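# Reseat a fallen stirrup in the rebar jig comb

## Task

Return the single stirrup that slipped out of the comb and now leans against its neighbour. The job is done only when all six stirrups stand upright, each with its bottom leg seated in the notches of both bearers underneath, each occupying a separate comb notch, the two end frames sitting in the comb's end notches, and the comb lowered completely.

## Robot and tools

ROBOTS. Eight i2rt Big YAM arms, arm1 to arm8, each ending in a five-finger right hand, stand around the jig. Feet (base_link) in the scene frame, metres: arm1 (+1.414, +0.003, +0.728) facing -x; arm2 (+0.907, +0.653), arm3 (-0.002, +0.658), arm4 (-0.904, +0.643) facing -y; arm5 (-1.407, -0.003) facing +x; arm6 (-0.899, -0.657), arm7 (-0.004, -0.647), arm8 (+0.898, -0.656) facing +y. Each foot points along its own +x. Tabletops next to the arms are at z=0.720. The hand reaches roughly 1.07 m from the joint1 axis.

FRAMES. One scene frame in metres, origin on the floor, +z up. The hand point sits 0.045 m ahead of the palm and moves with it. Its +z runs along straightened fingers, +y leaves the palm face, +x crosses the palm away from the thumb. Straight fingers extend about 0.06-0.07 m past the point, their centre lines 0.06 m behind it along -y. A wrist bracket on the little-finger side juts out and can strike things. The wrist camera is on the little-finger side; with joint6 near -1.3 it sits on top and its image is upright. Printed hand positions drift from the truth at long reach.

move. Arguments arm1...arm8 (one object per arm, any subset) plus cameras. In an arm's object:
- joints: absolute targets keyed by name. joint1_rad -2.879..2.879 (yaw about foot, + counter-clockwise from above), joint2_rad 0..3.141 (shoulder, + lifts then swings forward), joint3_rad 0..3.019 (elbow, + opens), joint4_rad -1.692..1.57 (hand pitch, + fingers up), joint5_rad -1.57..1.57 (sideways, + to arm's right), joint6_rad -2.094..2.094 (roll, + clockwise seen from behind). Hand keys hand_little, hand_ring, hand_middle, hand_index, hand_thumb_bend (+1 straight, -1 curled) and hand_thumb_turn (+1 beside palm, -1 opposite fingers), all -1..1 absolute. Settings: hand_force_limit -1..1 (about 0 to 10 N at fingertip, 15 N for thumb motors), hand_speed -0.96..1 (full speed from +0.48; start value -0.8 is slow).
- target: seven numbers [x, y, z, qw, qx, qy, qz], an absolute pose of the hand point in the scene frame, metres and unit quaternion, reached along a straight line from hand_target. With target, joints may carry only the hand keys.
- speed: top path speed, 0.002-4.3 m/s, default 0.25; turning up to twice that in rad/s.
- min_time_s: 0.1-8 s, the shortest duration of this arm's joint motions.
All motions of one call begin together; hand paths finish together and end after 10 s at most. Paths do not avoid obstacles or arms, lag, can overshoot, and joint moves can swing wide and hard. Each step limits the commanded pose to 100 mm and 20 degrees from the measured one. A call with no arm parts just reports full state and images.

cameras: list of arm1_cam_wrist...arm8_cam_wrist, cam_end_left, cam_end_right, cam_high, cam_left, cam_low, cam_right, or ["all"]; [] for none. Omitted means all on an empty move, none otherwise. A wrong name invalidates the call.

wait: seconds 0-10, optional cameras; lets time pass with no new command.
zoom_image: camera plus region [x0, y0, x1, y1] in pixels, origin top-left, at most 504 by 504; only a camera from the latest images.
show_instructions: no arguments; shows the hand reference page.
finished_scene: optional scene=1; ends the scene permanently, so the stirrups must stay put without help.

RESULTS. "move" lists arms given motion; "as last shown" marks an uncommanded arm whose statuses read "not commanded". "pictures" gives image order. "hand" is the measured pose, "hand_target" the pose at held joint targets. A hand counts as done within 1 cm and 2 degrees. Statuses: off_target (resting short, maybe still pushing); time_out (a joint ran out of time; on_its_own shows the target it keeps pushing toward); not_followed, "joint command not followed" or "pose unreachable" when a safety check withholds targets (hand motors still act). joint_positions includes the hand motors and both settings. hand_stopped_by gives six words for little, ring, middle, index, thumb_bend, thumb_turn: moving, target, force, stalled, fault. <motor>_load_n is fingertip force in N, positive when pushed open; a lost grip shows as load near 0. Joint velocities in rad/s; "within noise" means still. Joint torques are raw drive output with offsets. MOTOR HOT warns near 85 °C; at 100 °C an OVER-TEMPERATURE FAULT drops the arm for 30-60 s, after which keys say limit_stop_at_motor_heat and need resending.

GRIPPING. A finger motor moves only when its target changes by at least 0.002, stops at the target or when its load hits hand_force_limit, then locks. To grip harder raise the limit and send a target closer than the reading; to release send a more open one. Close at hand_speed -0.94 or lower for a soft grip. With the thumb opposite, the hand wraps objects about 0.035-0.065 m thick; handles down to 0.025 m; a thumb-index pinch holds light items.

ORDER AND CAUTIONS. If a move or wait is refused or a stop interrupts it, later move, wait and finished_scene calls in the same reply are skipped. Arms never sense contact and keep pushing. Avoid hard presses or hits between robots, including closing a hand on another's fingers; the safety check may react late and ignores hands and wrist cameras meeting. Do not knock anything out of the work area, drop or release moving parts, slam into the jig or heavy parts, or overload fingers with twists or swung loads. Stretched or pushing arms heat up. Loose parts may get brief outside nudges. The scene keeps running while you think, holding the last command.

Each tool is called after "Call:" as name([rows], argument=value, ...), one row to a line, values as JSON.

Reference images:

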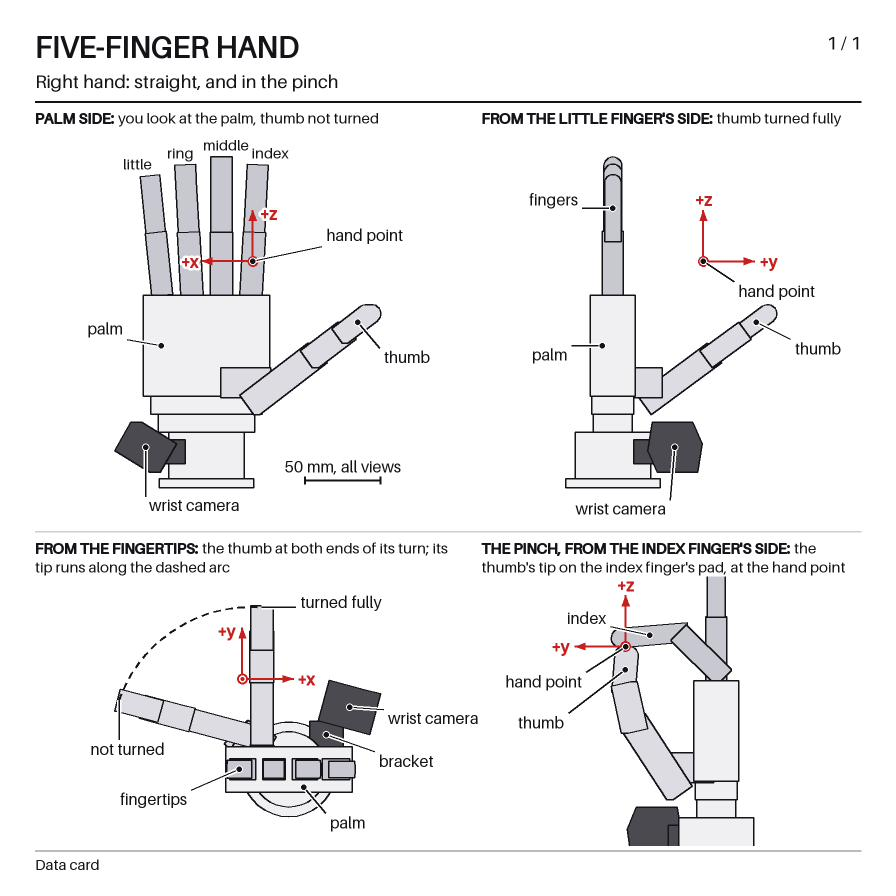

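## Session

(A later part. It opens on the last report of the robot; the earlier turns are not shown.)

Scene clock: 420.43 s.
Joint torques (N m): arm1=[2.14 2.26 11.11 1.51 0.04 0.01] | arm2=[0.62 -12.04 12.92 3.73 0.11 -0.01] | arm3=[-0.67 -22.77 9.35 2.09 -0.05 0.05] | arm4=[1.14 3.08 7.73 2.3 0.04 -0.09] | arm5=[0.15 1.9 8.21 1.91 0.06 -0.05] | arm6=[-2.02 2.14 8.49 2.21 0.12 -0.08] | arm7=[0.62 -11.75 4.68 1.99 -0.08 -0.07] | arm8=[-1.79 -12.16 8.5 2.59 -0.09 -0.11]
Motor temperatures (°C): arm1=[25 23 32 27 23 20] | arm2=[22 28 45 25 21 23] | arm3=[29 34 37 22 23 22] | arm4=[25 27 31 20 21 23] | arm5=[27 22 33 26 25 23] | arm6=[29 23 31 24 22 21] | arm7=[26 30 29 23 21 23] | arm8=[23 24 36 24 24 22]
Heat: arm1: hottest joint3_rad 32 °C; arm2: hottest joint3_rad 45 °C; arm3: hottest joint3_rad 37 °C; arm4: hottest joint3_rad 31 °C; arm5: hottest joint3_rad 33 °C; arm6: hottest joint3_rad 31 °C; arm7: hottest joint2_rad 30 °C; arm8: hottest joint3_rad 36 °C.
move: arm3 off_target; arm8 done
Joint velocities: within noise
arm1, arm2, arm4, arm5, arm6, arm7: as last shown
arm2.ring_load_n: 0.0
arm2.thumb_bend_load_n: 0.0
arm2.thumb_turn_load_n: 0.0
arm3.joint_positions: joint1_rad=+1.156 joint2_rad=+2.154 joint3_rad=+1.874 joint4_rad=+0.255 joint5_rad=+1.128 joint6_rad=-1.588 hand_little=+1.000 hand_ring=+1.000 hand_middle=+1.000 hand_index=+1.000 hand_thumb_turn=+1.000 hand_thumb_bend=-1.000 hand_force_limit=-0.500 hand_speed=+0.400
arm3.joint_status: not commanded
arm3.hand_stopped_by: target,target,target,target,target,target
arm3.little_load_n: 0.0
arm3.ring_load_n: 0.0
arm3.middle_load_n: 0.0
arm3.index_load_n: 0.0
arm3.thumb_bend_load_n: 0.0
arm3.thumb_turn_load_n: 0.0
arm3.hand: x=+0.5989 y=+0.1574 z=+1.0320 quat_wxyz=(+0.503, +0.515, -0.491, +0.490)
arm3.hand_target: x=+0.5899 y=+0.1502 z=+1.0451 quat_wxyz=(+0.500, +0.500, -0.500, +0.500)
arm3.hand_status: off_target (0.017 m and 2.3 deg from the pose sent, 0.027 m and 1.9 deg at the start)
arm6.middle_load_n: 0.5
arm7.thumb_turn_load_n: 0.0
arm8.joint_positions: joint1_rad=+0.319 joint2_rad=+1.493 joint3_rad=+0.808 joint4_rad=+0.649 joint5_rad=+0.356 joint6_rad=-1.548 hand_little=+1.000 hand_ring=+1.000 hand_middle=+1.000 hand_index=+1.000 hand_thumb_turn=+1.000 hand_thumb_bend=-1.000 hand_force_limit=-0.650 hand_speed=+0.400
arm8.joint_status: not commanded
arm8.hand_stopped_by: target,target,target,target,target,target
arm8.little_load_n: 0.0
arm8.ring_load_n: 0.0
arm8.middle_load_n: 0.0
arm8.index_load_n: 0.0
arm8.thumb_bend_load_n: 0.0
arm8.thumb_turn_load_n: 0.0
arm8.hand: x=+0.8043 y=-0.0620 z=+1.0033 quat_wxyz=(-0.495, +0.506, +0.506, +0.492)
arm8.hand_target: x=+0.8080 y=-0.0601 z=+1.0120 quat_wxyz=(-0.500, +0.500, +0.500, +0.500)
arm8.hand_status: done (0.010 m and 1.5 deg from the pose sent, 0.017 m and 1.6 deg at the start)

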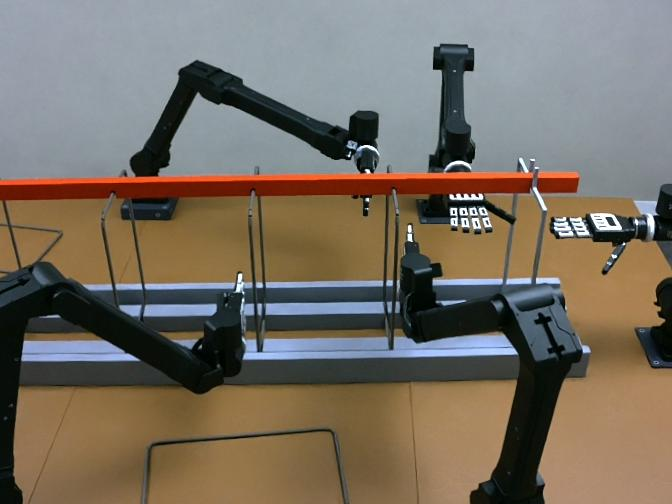

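Call:
move(arm8={"target": [0.825, -0.30, 1.0, 0.5, -0.5, -0.5, -0.5], "speed": 0.2}, arm3={"target": [0.57, 0.30, 1.045, 0.5, 0.5, -0.5, 0.5], "speed": 0.15}, arm7={"target": [0.29, -0.13, 0.985, 0.5150, -0.5150, 0.4845, 0.4845], "speed": 0.08}, cameras=["cam_right"])

Call:
zoom_image(camera="cam_right", region=[90, 160, 290, 370])

Scene clock: 422.63 s.
Joint torques (N m): arm1=[1.32 2.67 11.34 1.43 0.07 0.08] | arm2=[0.67 -12.04 12.93 3.74 0.11 -0.01] | arm3=[1.03 -19.72 8.77 2 0.17 -0.02] | arm4=[1.32 3.25 7.77 2.32 0.04 -0.09] | arm5=[-0.09 2.2 8.28 1.95 0.08 -0.03] | arm6=[-2.14 2.08 8.5 2.14 0.11 -0.09] | arm7=[1.26 -11.87 4.23 2.84 0.09 0.09] | arm8=[-0.5 -2.55 9.11 1.2 0.17 -0.09]
Motor temperatures (°C): arm1=[25 23 32 27 23 20] | arm2=[22 28 45 25 21 23] | arm3=[29 34 37 22 23 22] | arm4=[25 27 31 20 21 23] | arm5=[27 22 33 26 25 23] | arm6=[29 23 31 23 22 21] | arm7=[26 30 29 23 21 23] | arm8=[23 24 35 24 24 22]
Heat: arm1: hottest joint3_rad 32 °C; arm2: hottest joint3_rad 45 °C; arm3: hottest joint3_rad 37 °C; arm4: hottest joint3_rad 31 °C; arm5: hottest joint3_rad 33 °C; arm6: hottest joint3_rad 31 °C; arm7: hottest joint2_rad 30 °C; arm8: hottest joint3_rad 35 °C.
move: arm3 off_target; arm7 off_target; arm8 done
Joint velocities: within noise
arm1.joint_positions: joint1_rad=-0.095 joint2_rad=+0.083 joint3_rad=+0.371 joint4_rad=-0.273 joint5_rad=-0.083 joint6_rad=-0.008 hand_little=+1.000 hand_ring=+1.000 hand_middle=+1.000 hand_index=+1.000 hand_thumb_turn=+1.000 hand_thumb_bend=+1.000 hand_force_limit=+0.000 hand_speed=-0.500
arm1.joint_status: not commanded
arm1.hand_stopped_by: fault,target,target,target,target,target
arm1.little_load_n: 0.0
arm1.ring_load_n: 0.0
arm1.middle_load_n: 0.0
arm1.index_load_n: 0.0
arm1.thumb_bend_load_n: 0.0
arm1.thumb_turn_load_n: -0.5
arm1.hand: x=+1.1281 y=-0.0168 z=+1.0092 quat_wxyz=(+0.508, -0.496, -0.496, +0.500)
arm1.hand_target: x=+1.1297 y=-0.0199 z=+1.0001 quat_wxyz=(+0.500, -0.500, -0.500, +0.500)
arm1.hand_status: not commanded
arm2: as last shown
arm2.index_load_n: -0.5
arm2.thumb_turn_load_n: -0.5
arm3.joint_positions: joint1_rad=+1.329 joint2_rad=+1.970 joint3_rad=+1.574 joint4_rad=+0.375 joint5_rad=+1.316 joint6_rad=-1.582 hand_little=+1.000 hand_ring=+1.000 hand_middle=+1.000 hand_index=+1.000 hand_thumb_turn=+1.000 hand_thumb_bend=-1.000 hand_force_limit=-0.500 hand_speed=+0.400
arm3.joint_status: not commanded
arm3.hand_stopped_by: target,target,target,target,target,target
arm3.little_load_n: 0.0
arm3.ring_load_n: -0.5
arm3.middle_load_n: 0.0
arm3.index_load_n: 0.0
arm3.thumb_bend_load_n: 0.0
arm3.thumb_turn_load_n: 0.0
arm3.hand: x=+0.5710 y=+0.2944 z=+1.0355 quat_wxyz=(+0.506, +0.508, -0.496, +0.490)
arm3.hand_target: x=+0.5701 y=+0.3000 z=+1.0450 quat_wxyz=(+0.500, +0.500, -0.500, +0.500)
arm3.hand_status: off_target (0.011 m and 1.7 deg from the pose sent, 0.146 m and 2.3 deg at the start)
arm4.joint_positions: joint1_rad=+0.384 joint2_rad=+0.552 joint3_rad=+1.350 joint4_rad=-1.286 joint5_rad=+0.102 joint6_rad=-0.981 hand_little=+1.000 hand_ring=+1.000 hand_middle=+1.000 hand_index=+1.000 hand_thumb_turn=+1.000 hand_thumb_bend=+1.000 hand_force_limit=+0.000 hand_speed=-0.800
arm4.joint_status: not commanded
arm4.hand_stopped_by: target,target,target,target,target,target
arm4.little_load_n: 0.0
arm4.ring_load_n: 0.0
arm4.middle_load_n: 0.0
arm4.index_load_n: 0.0
arm4.thumb_bend_load_n: 0.0
arm4.thumb_turn_load_n: 0.0
arm4.hand: x=-0.8792 y=+0.4314 z=+1.2836 quat_wxyz=(+0.195, +0.515, -0.683, +0.479)
arm4.hand_target: x=-0.8796 y=+0.4322 z=+1.2924 quat_wxyz=(+0.197, +0.511, -0.679, +0.488)
arm4.hand_status: not commanded
arm5.joint_positions: joint1_rad=+0.098 joint2_rad=+0.650 joint3_rad=+1.435 joint4_rad=-1.275 joint5_rad=+0.139 joint6_rad=-1.336 hand_little=+1.000 hand_ring=+1.000 hand_middle=+1.000 hand_index=+1.000 hand_thumb_turn=+1.000 hand_thumb_bend=+1.000 hand_force_limit=+0.000 hand_speed=-0.800
arm5.joint_status: not commanded
arm5.hand_stopped_by: target,target,target,target,target,target
arm5.little_load_n: 0.0
arm5.ring_load_n: 0.0
arm5.middle_load_n: 0.0
arm5.index_load_n: 0.0
arm5.thumb_bend_load_n: 0.0
arm5.thumb_turn_load_n: 0.0
arm5.hand: x=-1.1677 y=-0.0576 z=+1.2974 quat_wxyz=(-0.025, +0.847, -0.095, +0.522)
arm5.hand_target: x=-1.1690 y=-0.0577 z=+1.3064 quat_wxyz=(-0.027, +0.842, -0.095, +0.531)
arm5.hand_status: not commanded
arm6.joint_positions: joint1_rad=-0.123 joint2_rad=+0.630 joint3_rad=+1.447 joint4_rad=-1.200 joint5_rad=+0.216 joint6_rad=-1.427 hand_little=+1.000 hand_ring=+1.000 hand_middle=+1.000 hand_index=+1.000 hand_thumb_turn=+1.000 hand_thumb_bend=+1.000 hand_force_limit=+0.000 hand_speed=-0.800
arm6.joint_status: not commanded
arm6.hand_stopped_by: target,target,target,target,target,target
arm6.little_load_n: 0.0
arm6.ring_load_n: 0.0
arm6.middle_load_n: 0.0
arm6.index_load_n: 0.0
arm6.thumb_bend_load_n: 0.0
arm6.thumb_turn_load_n: 0.0
arm6.hand: x=-0.7750 y=-0.4274 z=+1.2815 quat_wxyz=(-0.330, +0.693, +0.455, +0.451)
arm6.hand_target: x=-0.7752 y=-0.4293 z=+1.2898 quat_wxyz=(-0.337, +0.690, +0.451, +0.456)
arm6.hand_status: not commanded
arm7.joint_positions: joint1_rad=-0.863 joint2_rad=+1.816 joint3_rad=+0.886 joint4_rad=+0.902 joint5_rad=-0.838 joint6_rad=+1.500 hand_little=+1.000 hand_ring=+1.000 hand_middle=+1.000 hand_index=+1.000 hand_thumb_turn=+1.000 hand_thumb_bend=-1.000 hand_force_limit=-0.650 hand_speed=+0.400
arm7.joint_status: not commanded
arm7.hand_stopped_by: target,target,target,target,target,target
arm7.little_load_n: 0.0
arm7.ring_load_n: 0.0
arm7.middle_load_n: 0.0
arm7.index_load_n: 0.0
arm7.thumb_bend_load_n: 0.0
arm7.thumb_turn_load_n: 0.0
arm7.hand: x=+0.2941 y=-0.1304 z=+0.9727 quat_wxyz=(-0.508, +0.518, -0.493, -0.481)
arm7.hand_target: x=+0.2899 y=-0.1300 z=+0.9848 quat_wxyz=(-0.515, +0.515, -0.484, -0.485)
arm7.hand_status: off_target (0.013 m and 1.4 deg from the pose sent, 0.043 m and 1.8 deg at the start)
arm8.joint_positions: joint1_rad=+0.627 joint2_rad=+0.781 joint3_rad=+0.280 joint4_rad=+0.496 joint5_rad=+0.672 joint6_rad=-1.548 hand_little=+1.000 hand_ring=+1.000 hand_middle=+1.000 hand_index=+1.000 hand_thumb_turn=+1.000 hand_thumb_bend=-1.000 hand_force_limit=-0.650 hand_speed=+0.400
arm8.joint_status: not commanded
arm8.hand_stopped_by: target,target,target,target,target,target
arm8.little_load_n: 0.0
arm8.ring_load_n: 0.0
arm8.middle_load_n: 0.0
arm8.index_load_n: 0.0
arm8.thumb_bend_load_n: 0.0
arm8.thumb_turn_load_n: 0.0
arm8.hand: x=+0.8270 y=-0.2989 z=+0.9996 quat_wxyz=(-0.503, +0.503, +0.495, +0.499)
arm8.hand_target: x=+0.8251 y=-0.3000 z=+0.9999 quat_wxyz=(-0.500, +0.500, +0.500, +0.500)
arm8.hand_status: done (0.002 m and 0.8 deg from the pose sent, 0.239 m and 1.5 deg at the start)

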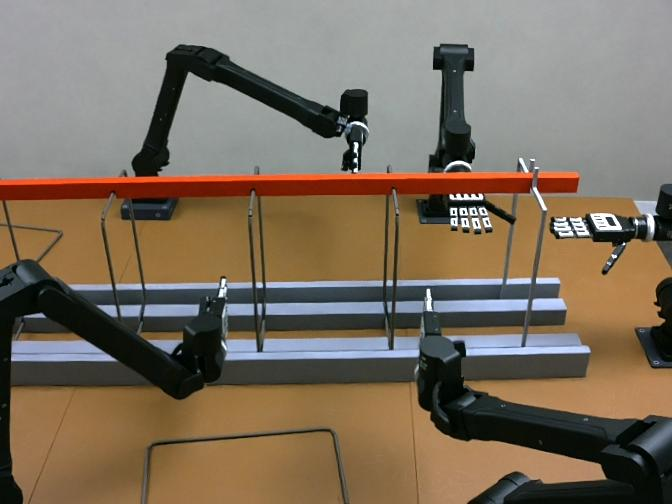

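Scaled by 2.400 from the camera's image (finer frame: 960x720).

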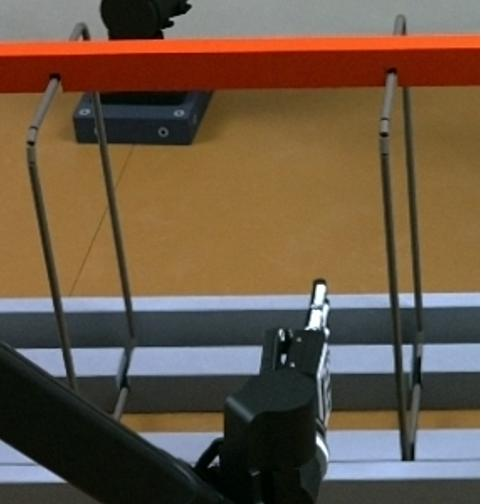

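Call:
move(arm2={"joints": {"joint2_rad": 1.52}, "min_time_s": 2.0}, arm7={"target": [0.29, -0.30, 0.99, 0.5, -0.5, 0.5, 0.5], "speed": 0.15}, cameras=["cam_right", "cam_end_right"])

Call:
zoom_image(camera="cam_end_right", region=[170, 180, 420, 300])

Call:
zoom_image(camera="cam_right", region=[370, 150, 460, 210])

Scene clock: 425.20 s.
Joint torques (N m): arm1=[2.2 1.55 11.28 1.47 0.06 0] | arm2=[0.67 -11.22 12.85 3.03 0.11 -0.01] | arm3=[0.85 -19.55 8.76 1.89 0.16 -0.02] | arm4=[1.2 3.19 7.77 2.29 0.04 -0.09] | arm5=[0.03 2.14 8.27 2.02 0.06 -0.04] | arm6=[-2.14 2.02 8.49 2.19 0.11 -0.08] | arm7=[0.62 -8.29 3.56 2.56 -0.28 0.08] | arm8=[-0.56 -2.61 9.16 1.24 0.18 -0.09]
Motor temperatures (°C): arm1=[25 23 32 26 23 20] | arm2=[22 28 45 25 21 23] | arm3=[29 35 37 22 23 22] | arm4=[25 27 31 20 21 23] | arm5=[27 22 33 26 25 23] | arm6=[29 23 31 23 22 21] | arm7=[26 30 29 23 21 23] | arm8=[23 24 35 24 24 22]
Heat: arm1: hottest joint3_rad 32 °C; arm2: hottest joint3_rad 45 °C; arm3: hottest joint3_rad 37 °C; arm4: hottest joint3_rad 31 °C; arm5: hottest joint3_rad 33 °C; arm6: hottest joint3_rad 31 °C; arm7: hottest joint2_rad 30 °C; arm8: hottest joint3_rad 35 °C.
move: arm2 done; arm7 done
Joint velocities: within noise
arm1, arm3, arm4, arm5, arm6, arm8: as last shown
arm1.thumb_turn_load_n: 0.0
arm2.joint_positions: joint1_rad=-0.097 joint2_rad=+1.508 joint3_rad=+1.208 joint4_rad=+0.214 joint5_rad=-0.071 joint6_rad=+0.004 hand_little=+1.000 hand_ring=+1.000 hand_middle=+1.000 hand_index=+1.000 hand_thumb_turn=+1.000 hand_thumb_bend=+1.000 hand_force_limit=+0.000 hand_speed=-0.800
arm2.joint_status: all done
arm2.hand_stopped_by: target,target,target,target,target,target
arm2.little_load_n: 0.0
arm2.ring_load_n: 0.0
arm2.middle_load_n: -0.5
arm2.index_load_n: 0.0
arm2.thumb_bend_load_n: 0.0
arm2.thumb_turn_load_n: 0.0
arm2.hand: x=+0.8984 y=-0.0341 z=+1.0496 quat_wxyz=(-0.004, -0.006, -0.732, +0.681)
arm2.hand_target: x=+0.9002 y=-0.0473 z=+1.0817 quat_wxyz=(-0.004, -0.004, -0.711, +0.704)
arm2.hand_status: not commanded
arm3.little_load_n: -0.5
arm3.ring_load_n: 0.0
arm3.hand_target: x=+0.5700 y=+0.3000 z=+1.0450 quat_wxyz=(+0.500, +0.500, -0.500, +0.500)
arm5.little_load_n: -0.5
arm6.thumb_bend_load_n: -0.5
arm6.thumb_turn_load_n: -0.5
arm7.joint_positions: joint1_rad=-1.185 joint2_rad=+1.634 joint3_rad=+0.613 joint4_rad=+1.000 joint5_rad=-1.159 joint6_rad=+1.564 hand_little=+1.000 hand_ring=+1.000 hand_middle=+1.000 hand_index=+1.000 hand_thumb_turn=+1.000 hand_thumb_bend=-1.000 hand_force_limit=-0.650 hand_speed=+0.400
arm7.joint_status: not commanded
arm7.hand_stopped_by: target,target,target,target,target,target
arm7.little_load_n: 0.0
arm7.ring_load_n: 0.0
arm7.middle_load_n: 0.0
arm7.index_load_n: 0.0
arm7.thumb_bend_load_n: 0.0
arm7.thumb_turn_load_n: 0.0
arm7.hand: x=+0.2925 y=-0.2984 z=+0.9831 quat_wxyz=(-0.495, +0.500, -0.506, -0.499)
arm7.hand_target: x=+0.2901 y=-0.3000 z=+0.9898 quat_wxyz=(-0.500, +0.500, -0.500, -0.500)
arm7.hand_status: done (0.008 m and 0.9 deg from the pose sent, 0.171 m and 3.3 deg at the start)
pictures: cam_end_right, cam_right

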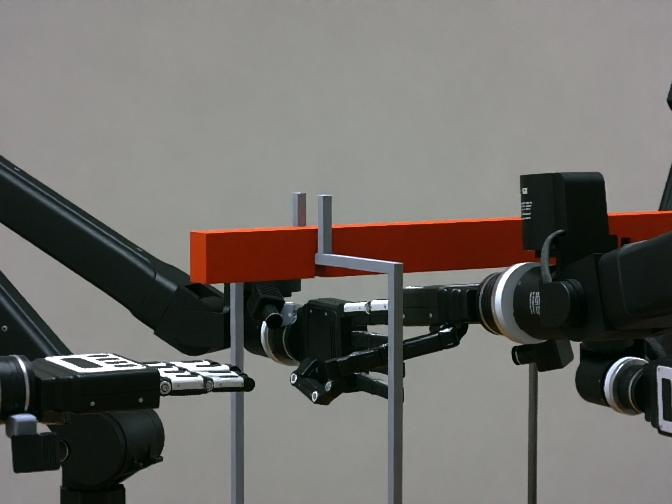

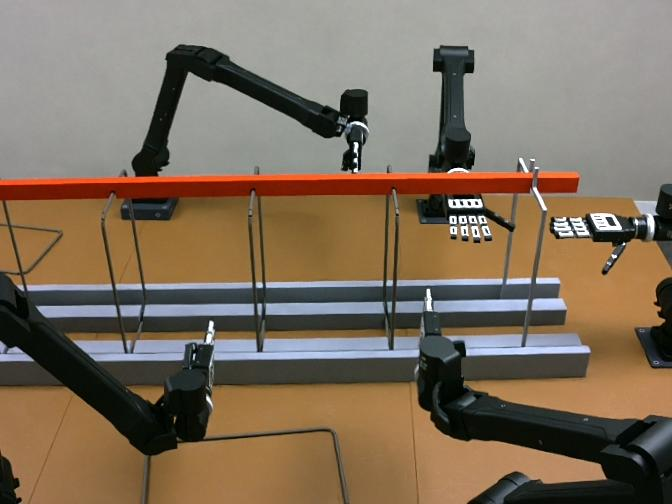

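Scaled by 2.016 from the camera's image (finer frame: 960x720).

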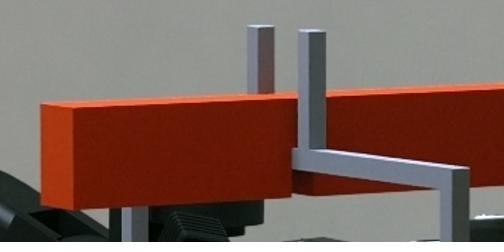

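Scaled by 5.600 from the camera's image (finer frame: 960x720).

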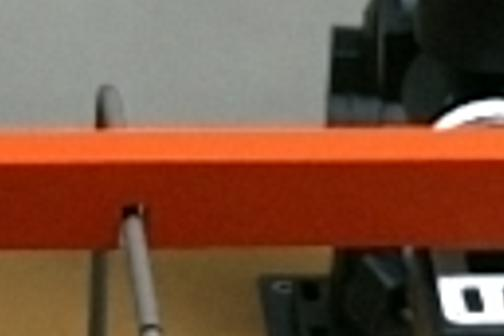

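Call:
move(arm2={"target": [0.90, -0.04, 1.055, 0.0, 0.0, -0.715, 0.699], "speed": 0.06})

Call:
move(arm2={"target": [0.90, 0.26, 1.05, 0.0, 0.0, -0.7071, 0.7071], "speed": 0.12}, cameras=["all"])

Scene clock: 426.53 s.
Joint torques (N m): arm1=[1.38 2.02 11.29 1.43 0.08 0.08] | arm2=[0.67 -11.22 8.8 3.06 0.13 -0.12] | arm3=[1.2 -19.84 8.8 1.94 0.16 -0.04] | arm4=[1.2 3.19 7.75 2.3 0.05 -0.1] | arm5=[0.03 2.02 8.13 1.95 0.07 -0.08] | arm6=[-2.02 2.14 8.5 2.19 0.12 -0.09] | arm7=[0.5 -8.35 3.63 2.52 -0.27 0.08] | arm8=[-0.5 -2.55 9.2 1.11 0.15 -0.09]
Motor temperatures (°C): arm1=[25 23 32 26 23 20] | arm2=[22 28 45 25 21 23] | arm3=[29 35 37 22 23 22] | arm4=[25 27 31 20 21 23] | arm5=[27 22 33 26 25 23] | arm6=[28 23 31 23 22 21] | arm7=[26 30 29 23 21 23] | arm8=[23 24 35 24 24 22]
Heat: arm1: hottest joint3_rad 32 °C; arm2: hottest joint3_rad 45 °C; arm3: hottest joint3_rad 37 °C; arm4: hottest joint3_rad 31 °C; arm5: hottest joint3_rad 33 °C; arm6: hottest joint3_rad 31 °C; arm7: hottest joint2_rad 30 °C; arm8: hottest joint3_rad 35 °C.
move: arm2 done
Joint velocities: within noise
arm1, arm3, arm4, arm5, arm6, arm7, arm8: as last shown
arm1.index_load_n: -0.5
arm1.thumb_turn_load_n: -0.5
arm2.joint_positions: joint1_rad=-0.097 joint2_rad=+1.508 joint3_rad=+1.200 joint4_rad=+0.262 joint5_rad=-0.071 joint6_rad=+0.004 hand_little=+1.000 hand_ring=+1.000 hand_middle=+1.000 hand_index=+1.000 hand_thumb_turn=+1.000 hand_thumb_bend=+1.000 hand_force_limit=+0.000 hand_speed=-0.800
arm2.joint_status: not commanded
arm2.hand_stopped_by: target,target,target,target,target,target
arm2.little_load_n: 0.0
arm2.ring_load_n: 0.0
arm2.middle_load_n: 0.0
arm2.index_load_n: 0.0
arm2.thumb_bend_load_n: 0.0
arm2.thumb_turn_load_n: 0.0
arm2.hand: x=+0.8982 y=-0.0361 z=+1.0572 quat_wxyz=(-0.003, -0.005, -0.719, +0.695)
arm2.hand_target: x=+0.9000 y=-0.0399 z=+1.0551 quat_wxyz=(+0.000, +0.000, -0.715, +0.699)
arm2.hand_status: done (0.005 m and 0.9 deg from the pose sent, 0.008 m and 3.0 deg at the start)
arm3.little_load_n: 0.0
arm4.middle_load_n: -0.5
arm5.little_load_n: 0.0
arm6.thumb_bend_load_n: 0.0
arm6.thumb_turn_load_n: 0.0
arm7.index_load_n: 0.5
pictures: none

Scene clock: 429.73 s.
Joint torques (N m): arm1=[2.37 2.02 11.19 1.52 0.11 0.06] | arm2=[-0.32 -1.44 9.1 1.87 -0.07 -0.12] | arm3=[1.03 -19.72 8.75 1.88 0.16 -0.03] | arm4=[1.2 3.25 7.76 2.33 0.05 -0.09] | arm5=[-0.44 2.2 8.17 2.07 0.08 -0.05] | arm6=[-2.08 2.2 8.5 2.22 0.12 -0.08] | arm7=[0.44 -8.47 3.59 2.58 -0.29 0.08] | arm8=[-0.44 -2.61 9.11 1.18 0.16 -0.1]
Motor temperatures (°C): arm1=[25 23 32 26 23 20] | arm2=[22 28 45 24 21 23] | arm3=[29 35 37 22 23 22] | arm4=[25 27 31 20 21 23] | arm5=[27 22 33 26 25 23] | arm6=[28 23 31 23 22 21] | arm7=[26 30 28 23 21 23] | arm8=[23 23 35 24 24 22]
Heat: arm1: hottest joint3_rad 32 °C; arm2: hottest joint3_rad 45 °C; arm3: hottest joint3_rad 37 °C; arm4: hottest joint3_rad 31 °C; arm5: hottest joint3_rad 33 °C; arm6: hottest joint3_rad 31 °C; arm7: hottest joint2_rad 30 °C; arm8: hottest joint3_rad 35 °C.
move: arm2 done
Joint velocities: within noise
arm1, arm3, arm4, arm5, arm6, arm7, arm8: as last shown
arm1.index_load_n: 0.0
arm1.thumb_bend_load_n: 0.5
arm1.thumb_turn_load_n: 0.0
arm2.joint_positions: joint1_rad=-0.186 joint2_rad=+0.618 joint3_rad=+0.564 joint4_rad=+0.045 joint5_rad=-0.169 joint6_rad=+0.004 hand_little=+1.000 hand_ring=+1.000 hand_middle=+1.000 hand_index=+1.000 hand_thumb_turn=+1.000 hand_thumb_bend=+1.000 hand_force_limit=+0.000 hand_speed=-0.800
arm2.joint_status: not commanded
arm2.hand_stopped_by: target,target,target,target,target,target
arm2.little_load_n: 0.0
arm2.ring_load_n: 0.0
arm2.middle_load_n: 0.0
arm2.index_load_n: 0.0
arm2.thumb_bend_load_n: 0.0
arm2.thumb_turn_load_n: 0.0
arm2.hand: x=+0.9033 y=+0.2589 z=+1.0512 quat_wxyz=(-0.005, -0.001, -0.706, +0.709)
arm2.hand_target: x=+0.9000 y=+0.2600 z=+1.0498 quat_wxyz=(+0.000, +0.000, -0.707, +0.707)
arm2.hand_status: done (0.004 m and 0.6 deg from the pose sent, 0.296 m and 2.0 deg at the start)
arm4.middle_load_n: 0.0
arm7.index_load_n: 0.0
arm8.thumb_bend_load_n: 0.5
pictures: arm1_cam_wrist, arm2_cam_wrist, arm3_cam_wrist, arm4_cam_wrist, arm5_cam_wrist, arm6_cam_wrist, arm7_cam_wrist, arm8_cam_wrist, cam_end_left, cam_end_right, cam_high, cam_left, cam_low, cam_right

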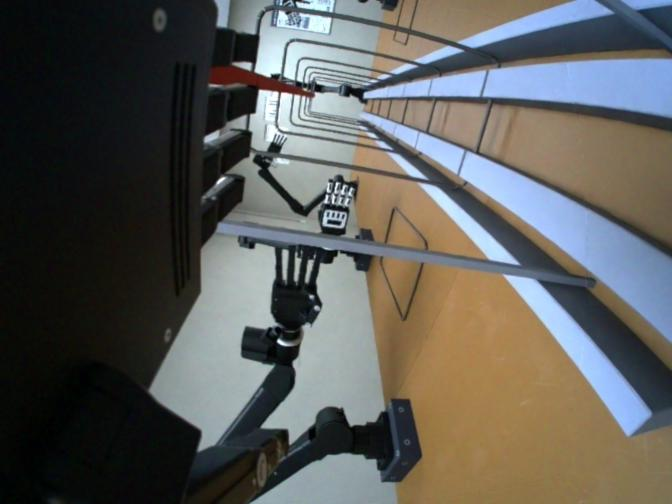

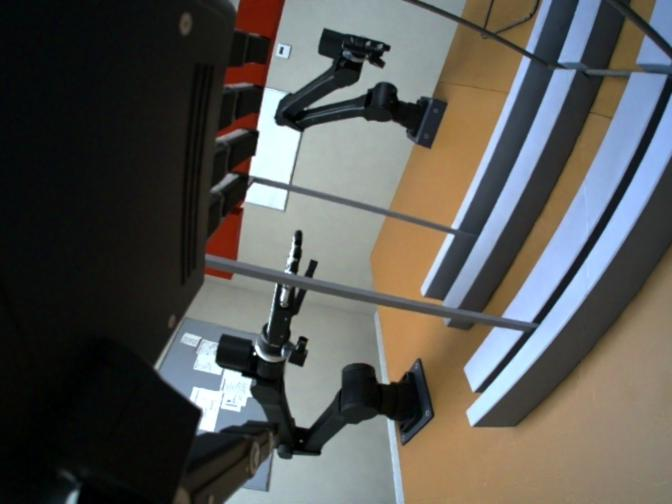

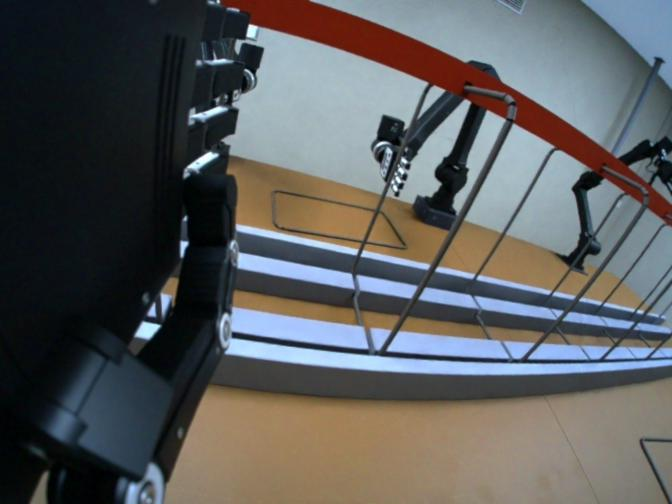

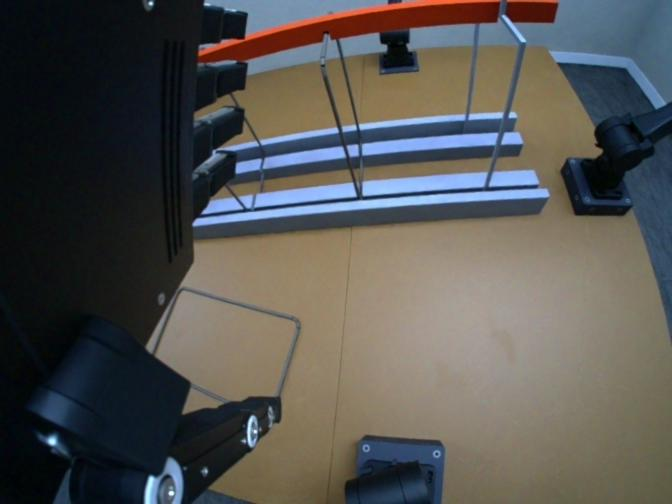

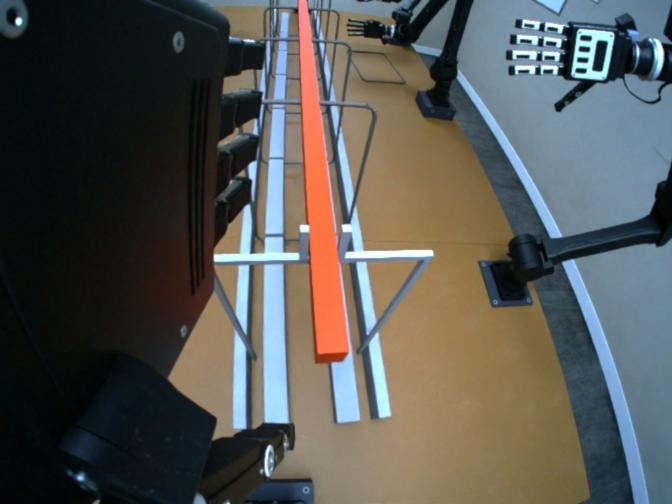

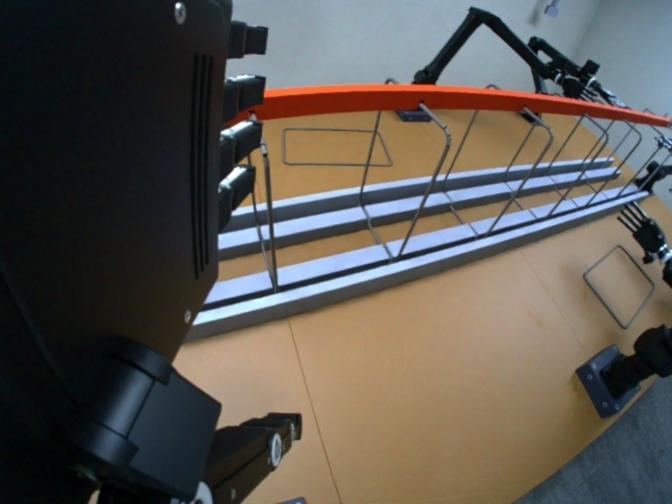

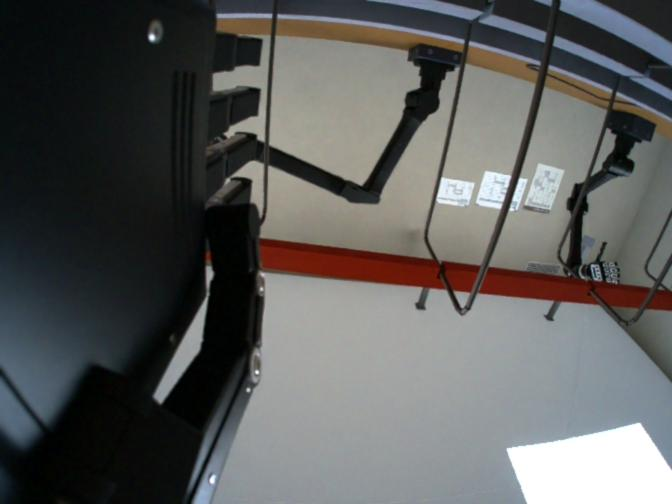

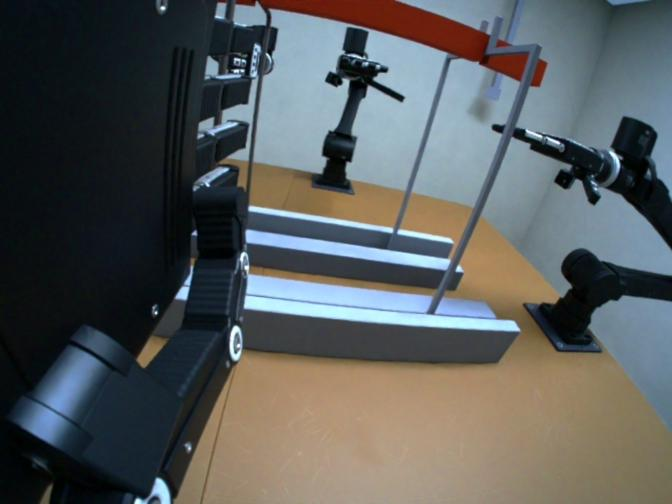

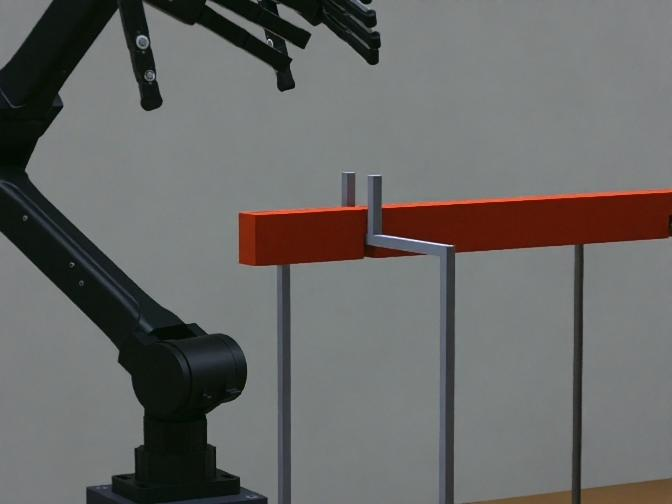

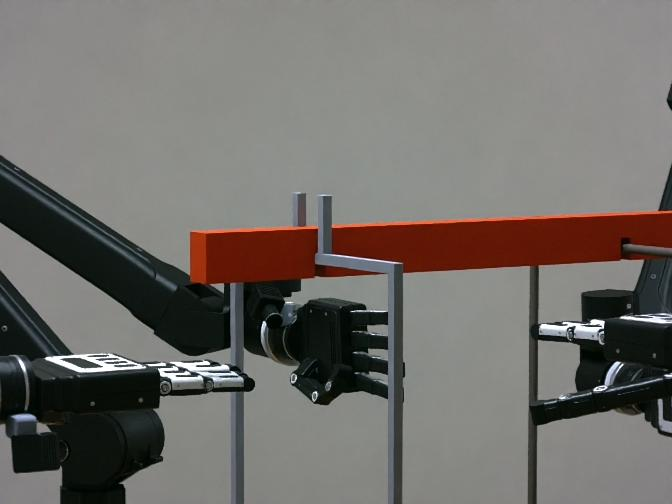

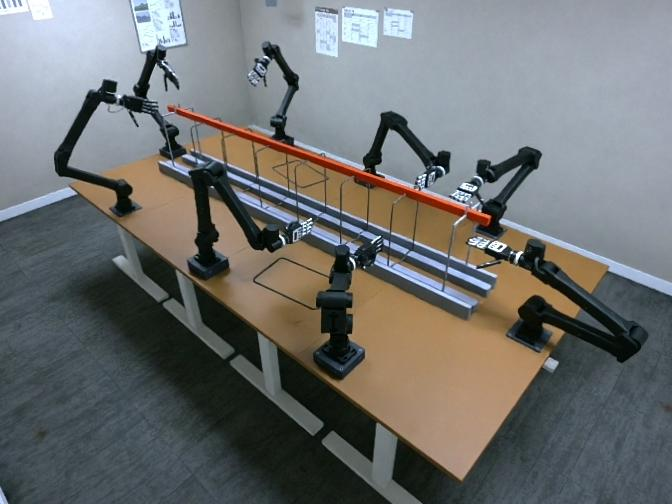

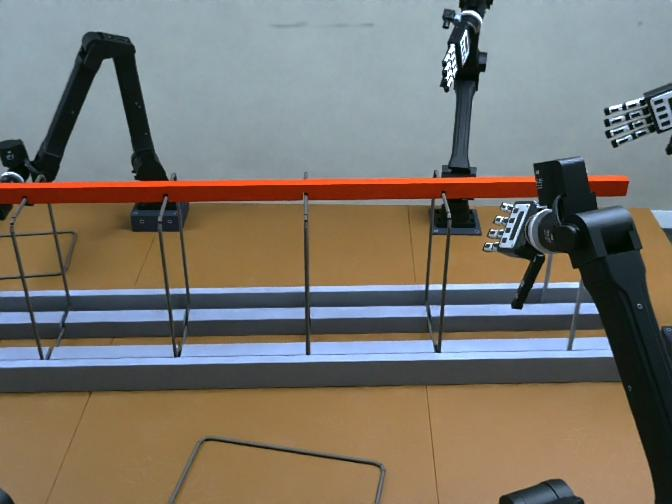

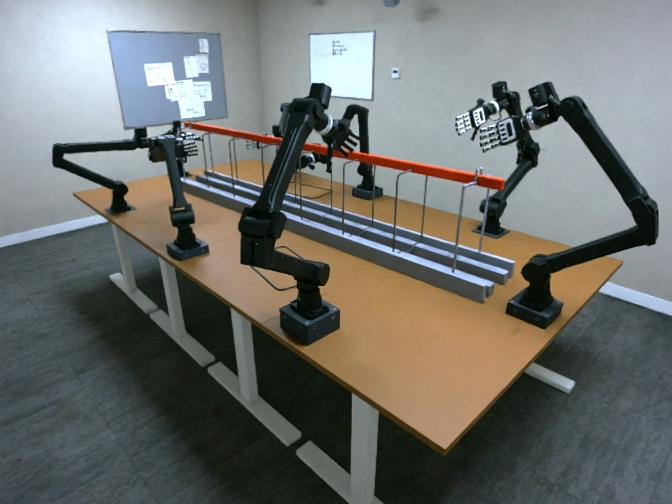

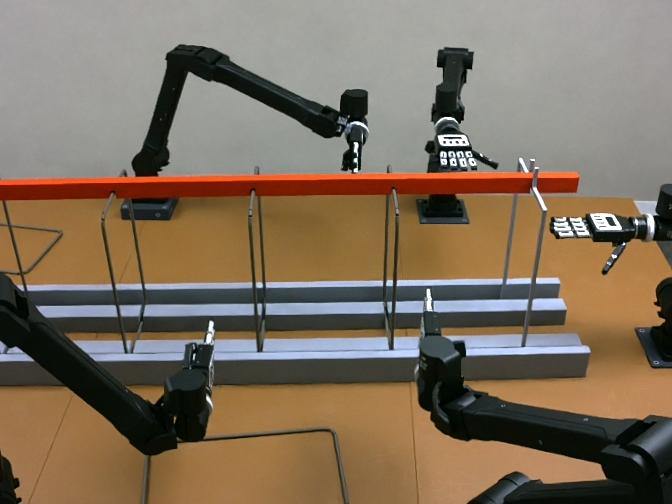

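Call:
zoom_image(camera="cam_left", region=[0, 150, 250, 370])

Call:
zoom_image(camera="cam_left", region=[250, 150, 500, 370])

Call:
zoom_image(camera="cam_right", region=[0, 150, 300, 370])

Call:
zoom_image(camera="cam_right", region=[300, 150, 600, 370])

Call:
zoom_image(camera="cam_end_left", region=[220, 150, 520, 300])

Scaled by 2.016 from the camera's image (finer frame: 960x720).

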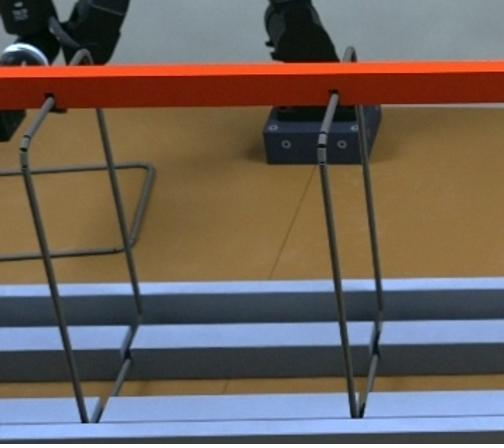

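Scaled by 2.016 from the camera's image (finer frame: 960x720).

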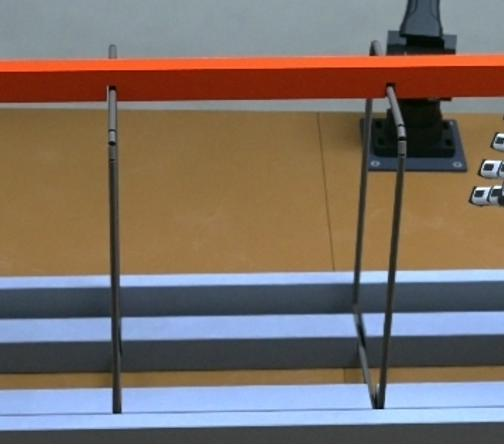

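Scaled by 1.680 from the camera's image (finer frame: 960x720).

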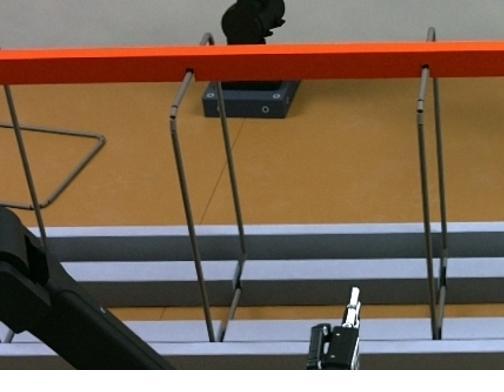

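Scaled by 1.680 from the camera's image (finer frame: 960x720).

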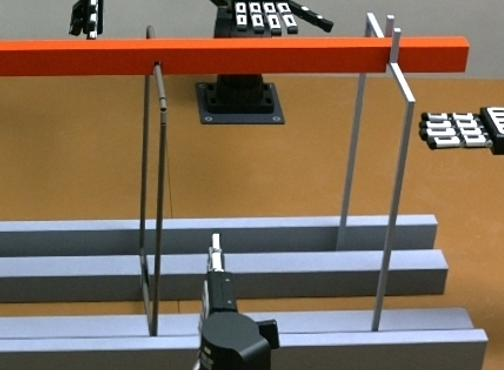

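Scaled by 1.680 from the camera's image (finer frame: 960x720).

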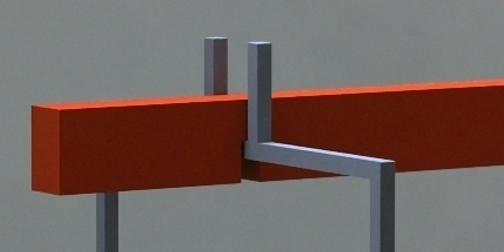

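Call:
zoom_image(camera="cam_right", region=[220, 290, 310, 370])

Call:
zoom_image(camera="cam_right", region=[350, 290, 440, 370])

Call:
zoom_image(camera="cam_right", region=[80, 290, 170, 370])

Call:
zoom_image(camera="cam_right", region=[370, 150, 460, 210])

Call:
zoom_image(camera="cam_right", region=[220, 150, 310, 210])

Call:
zoom_image(camera="cam_right", region=[80, 150, 170, 210])

Scaled by 5.600 from the camera's image (finer frame: 960x720).

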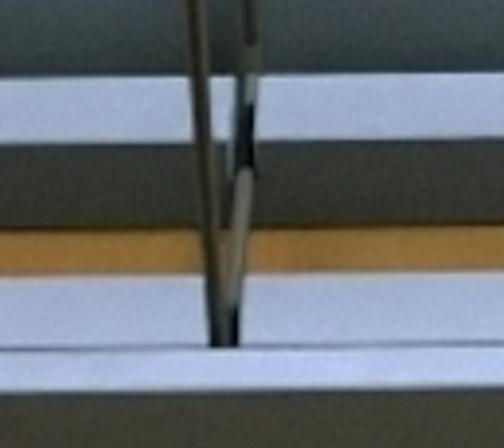

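Scaled by 5.600 from the camera's image (finer frame: 960x720).

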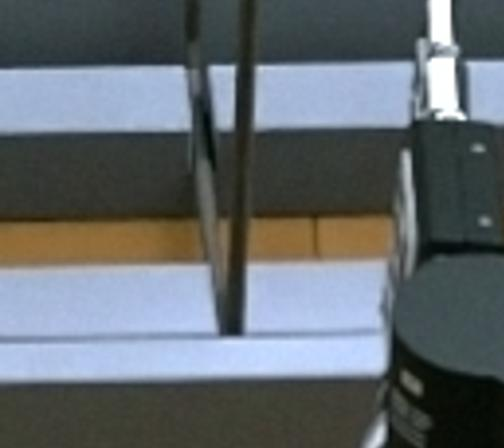

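Scaled by 5.600 from the camera's image (finer frame: 960x720).

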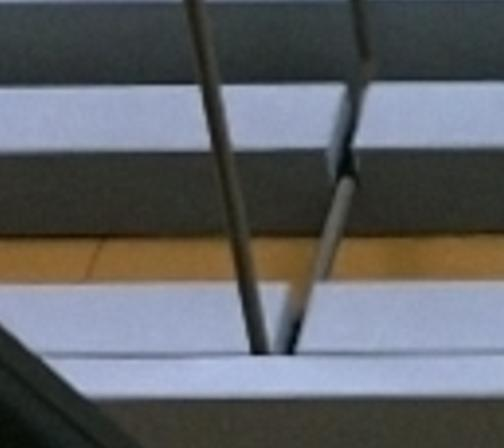

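Scaled by 5.600 from the camera's image (finer frame: 960x720).

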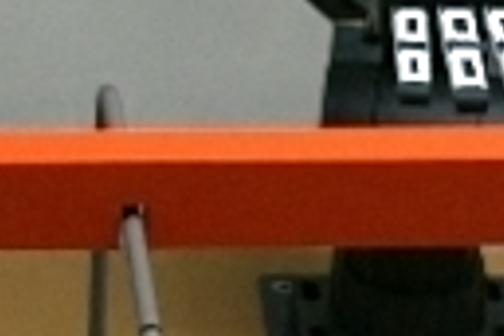

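Scaled by 5.600 from the camera's image (finer frame: 960x720).

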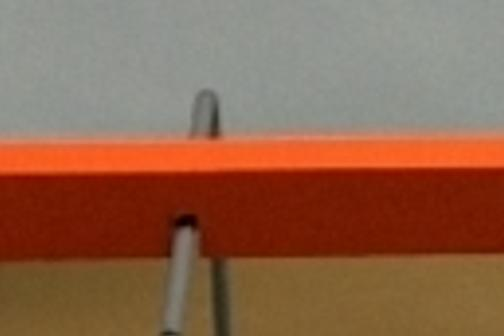

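Scaled by 5.600 from the camera's image (finer frame: 960x720).

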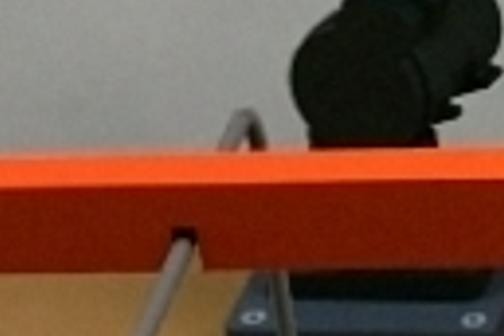

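Call:
finished_scene()

The scene is finished: the task was done.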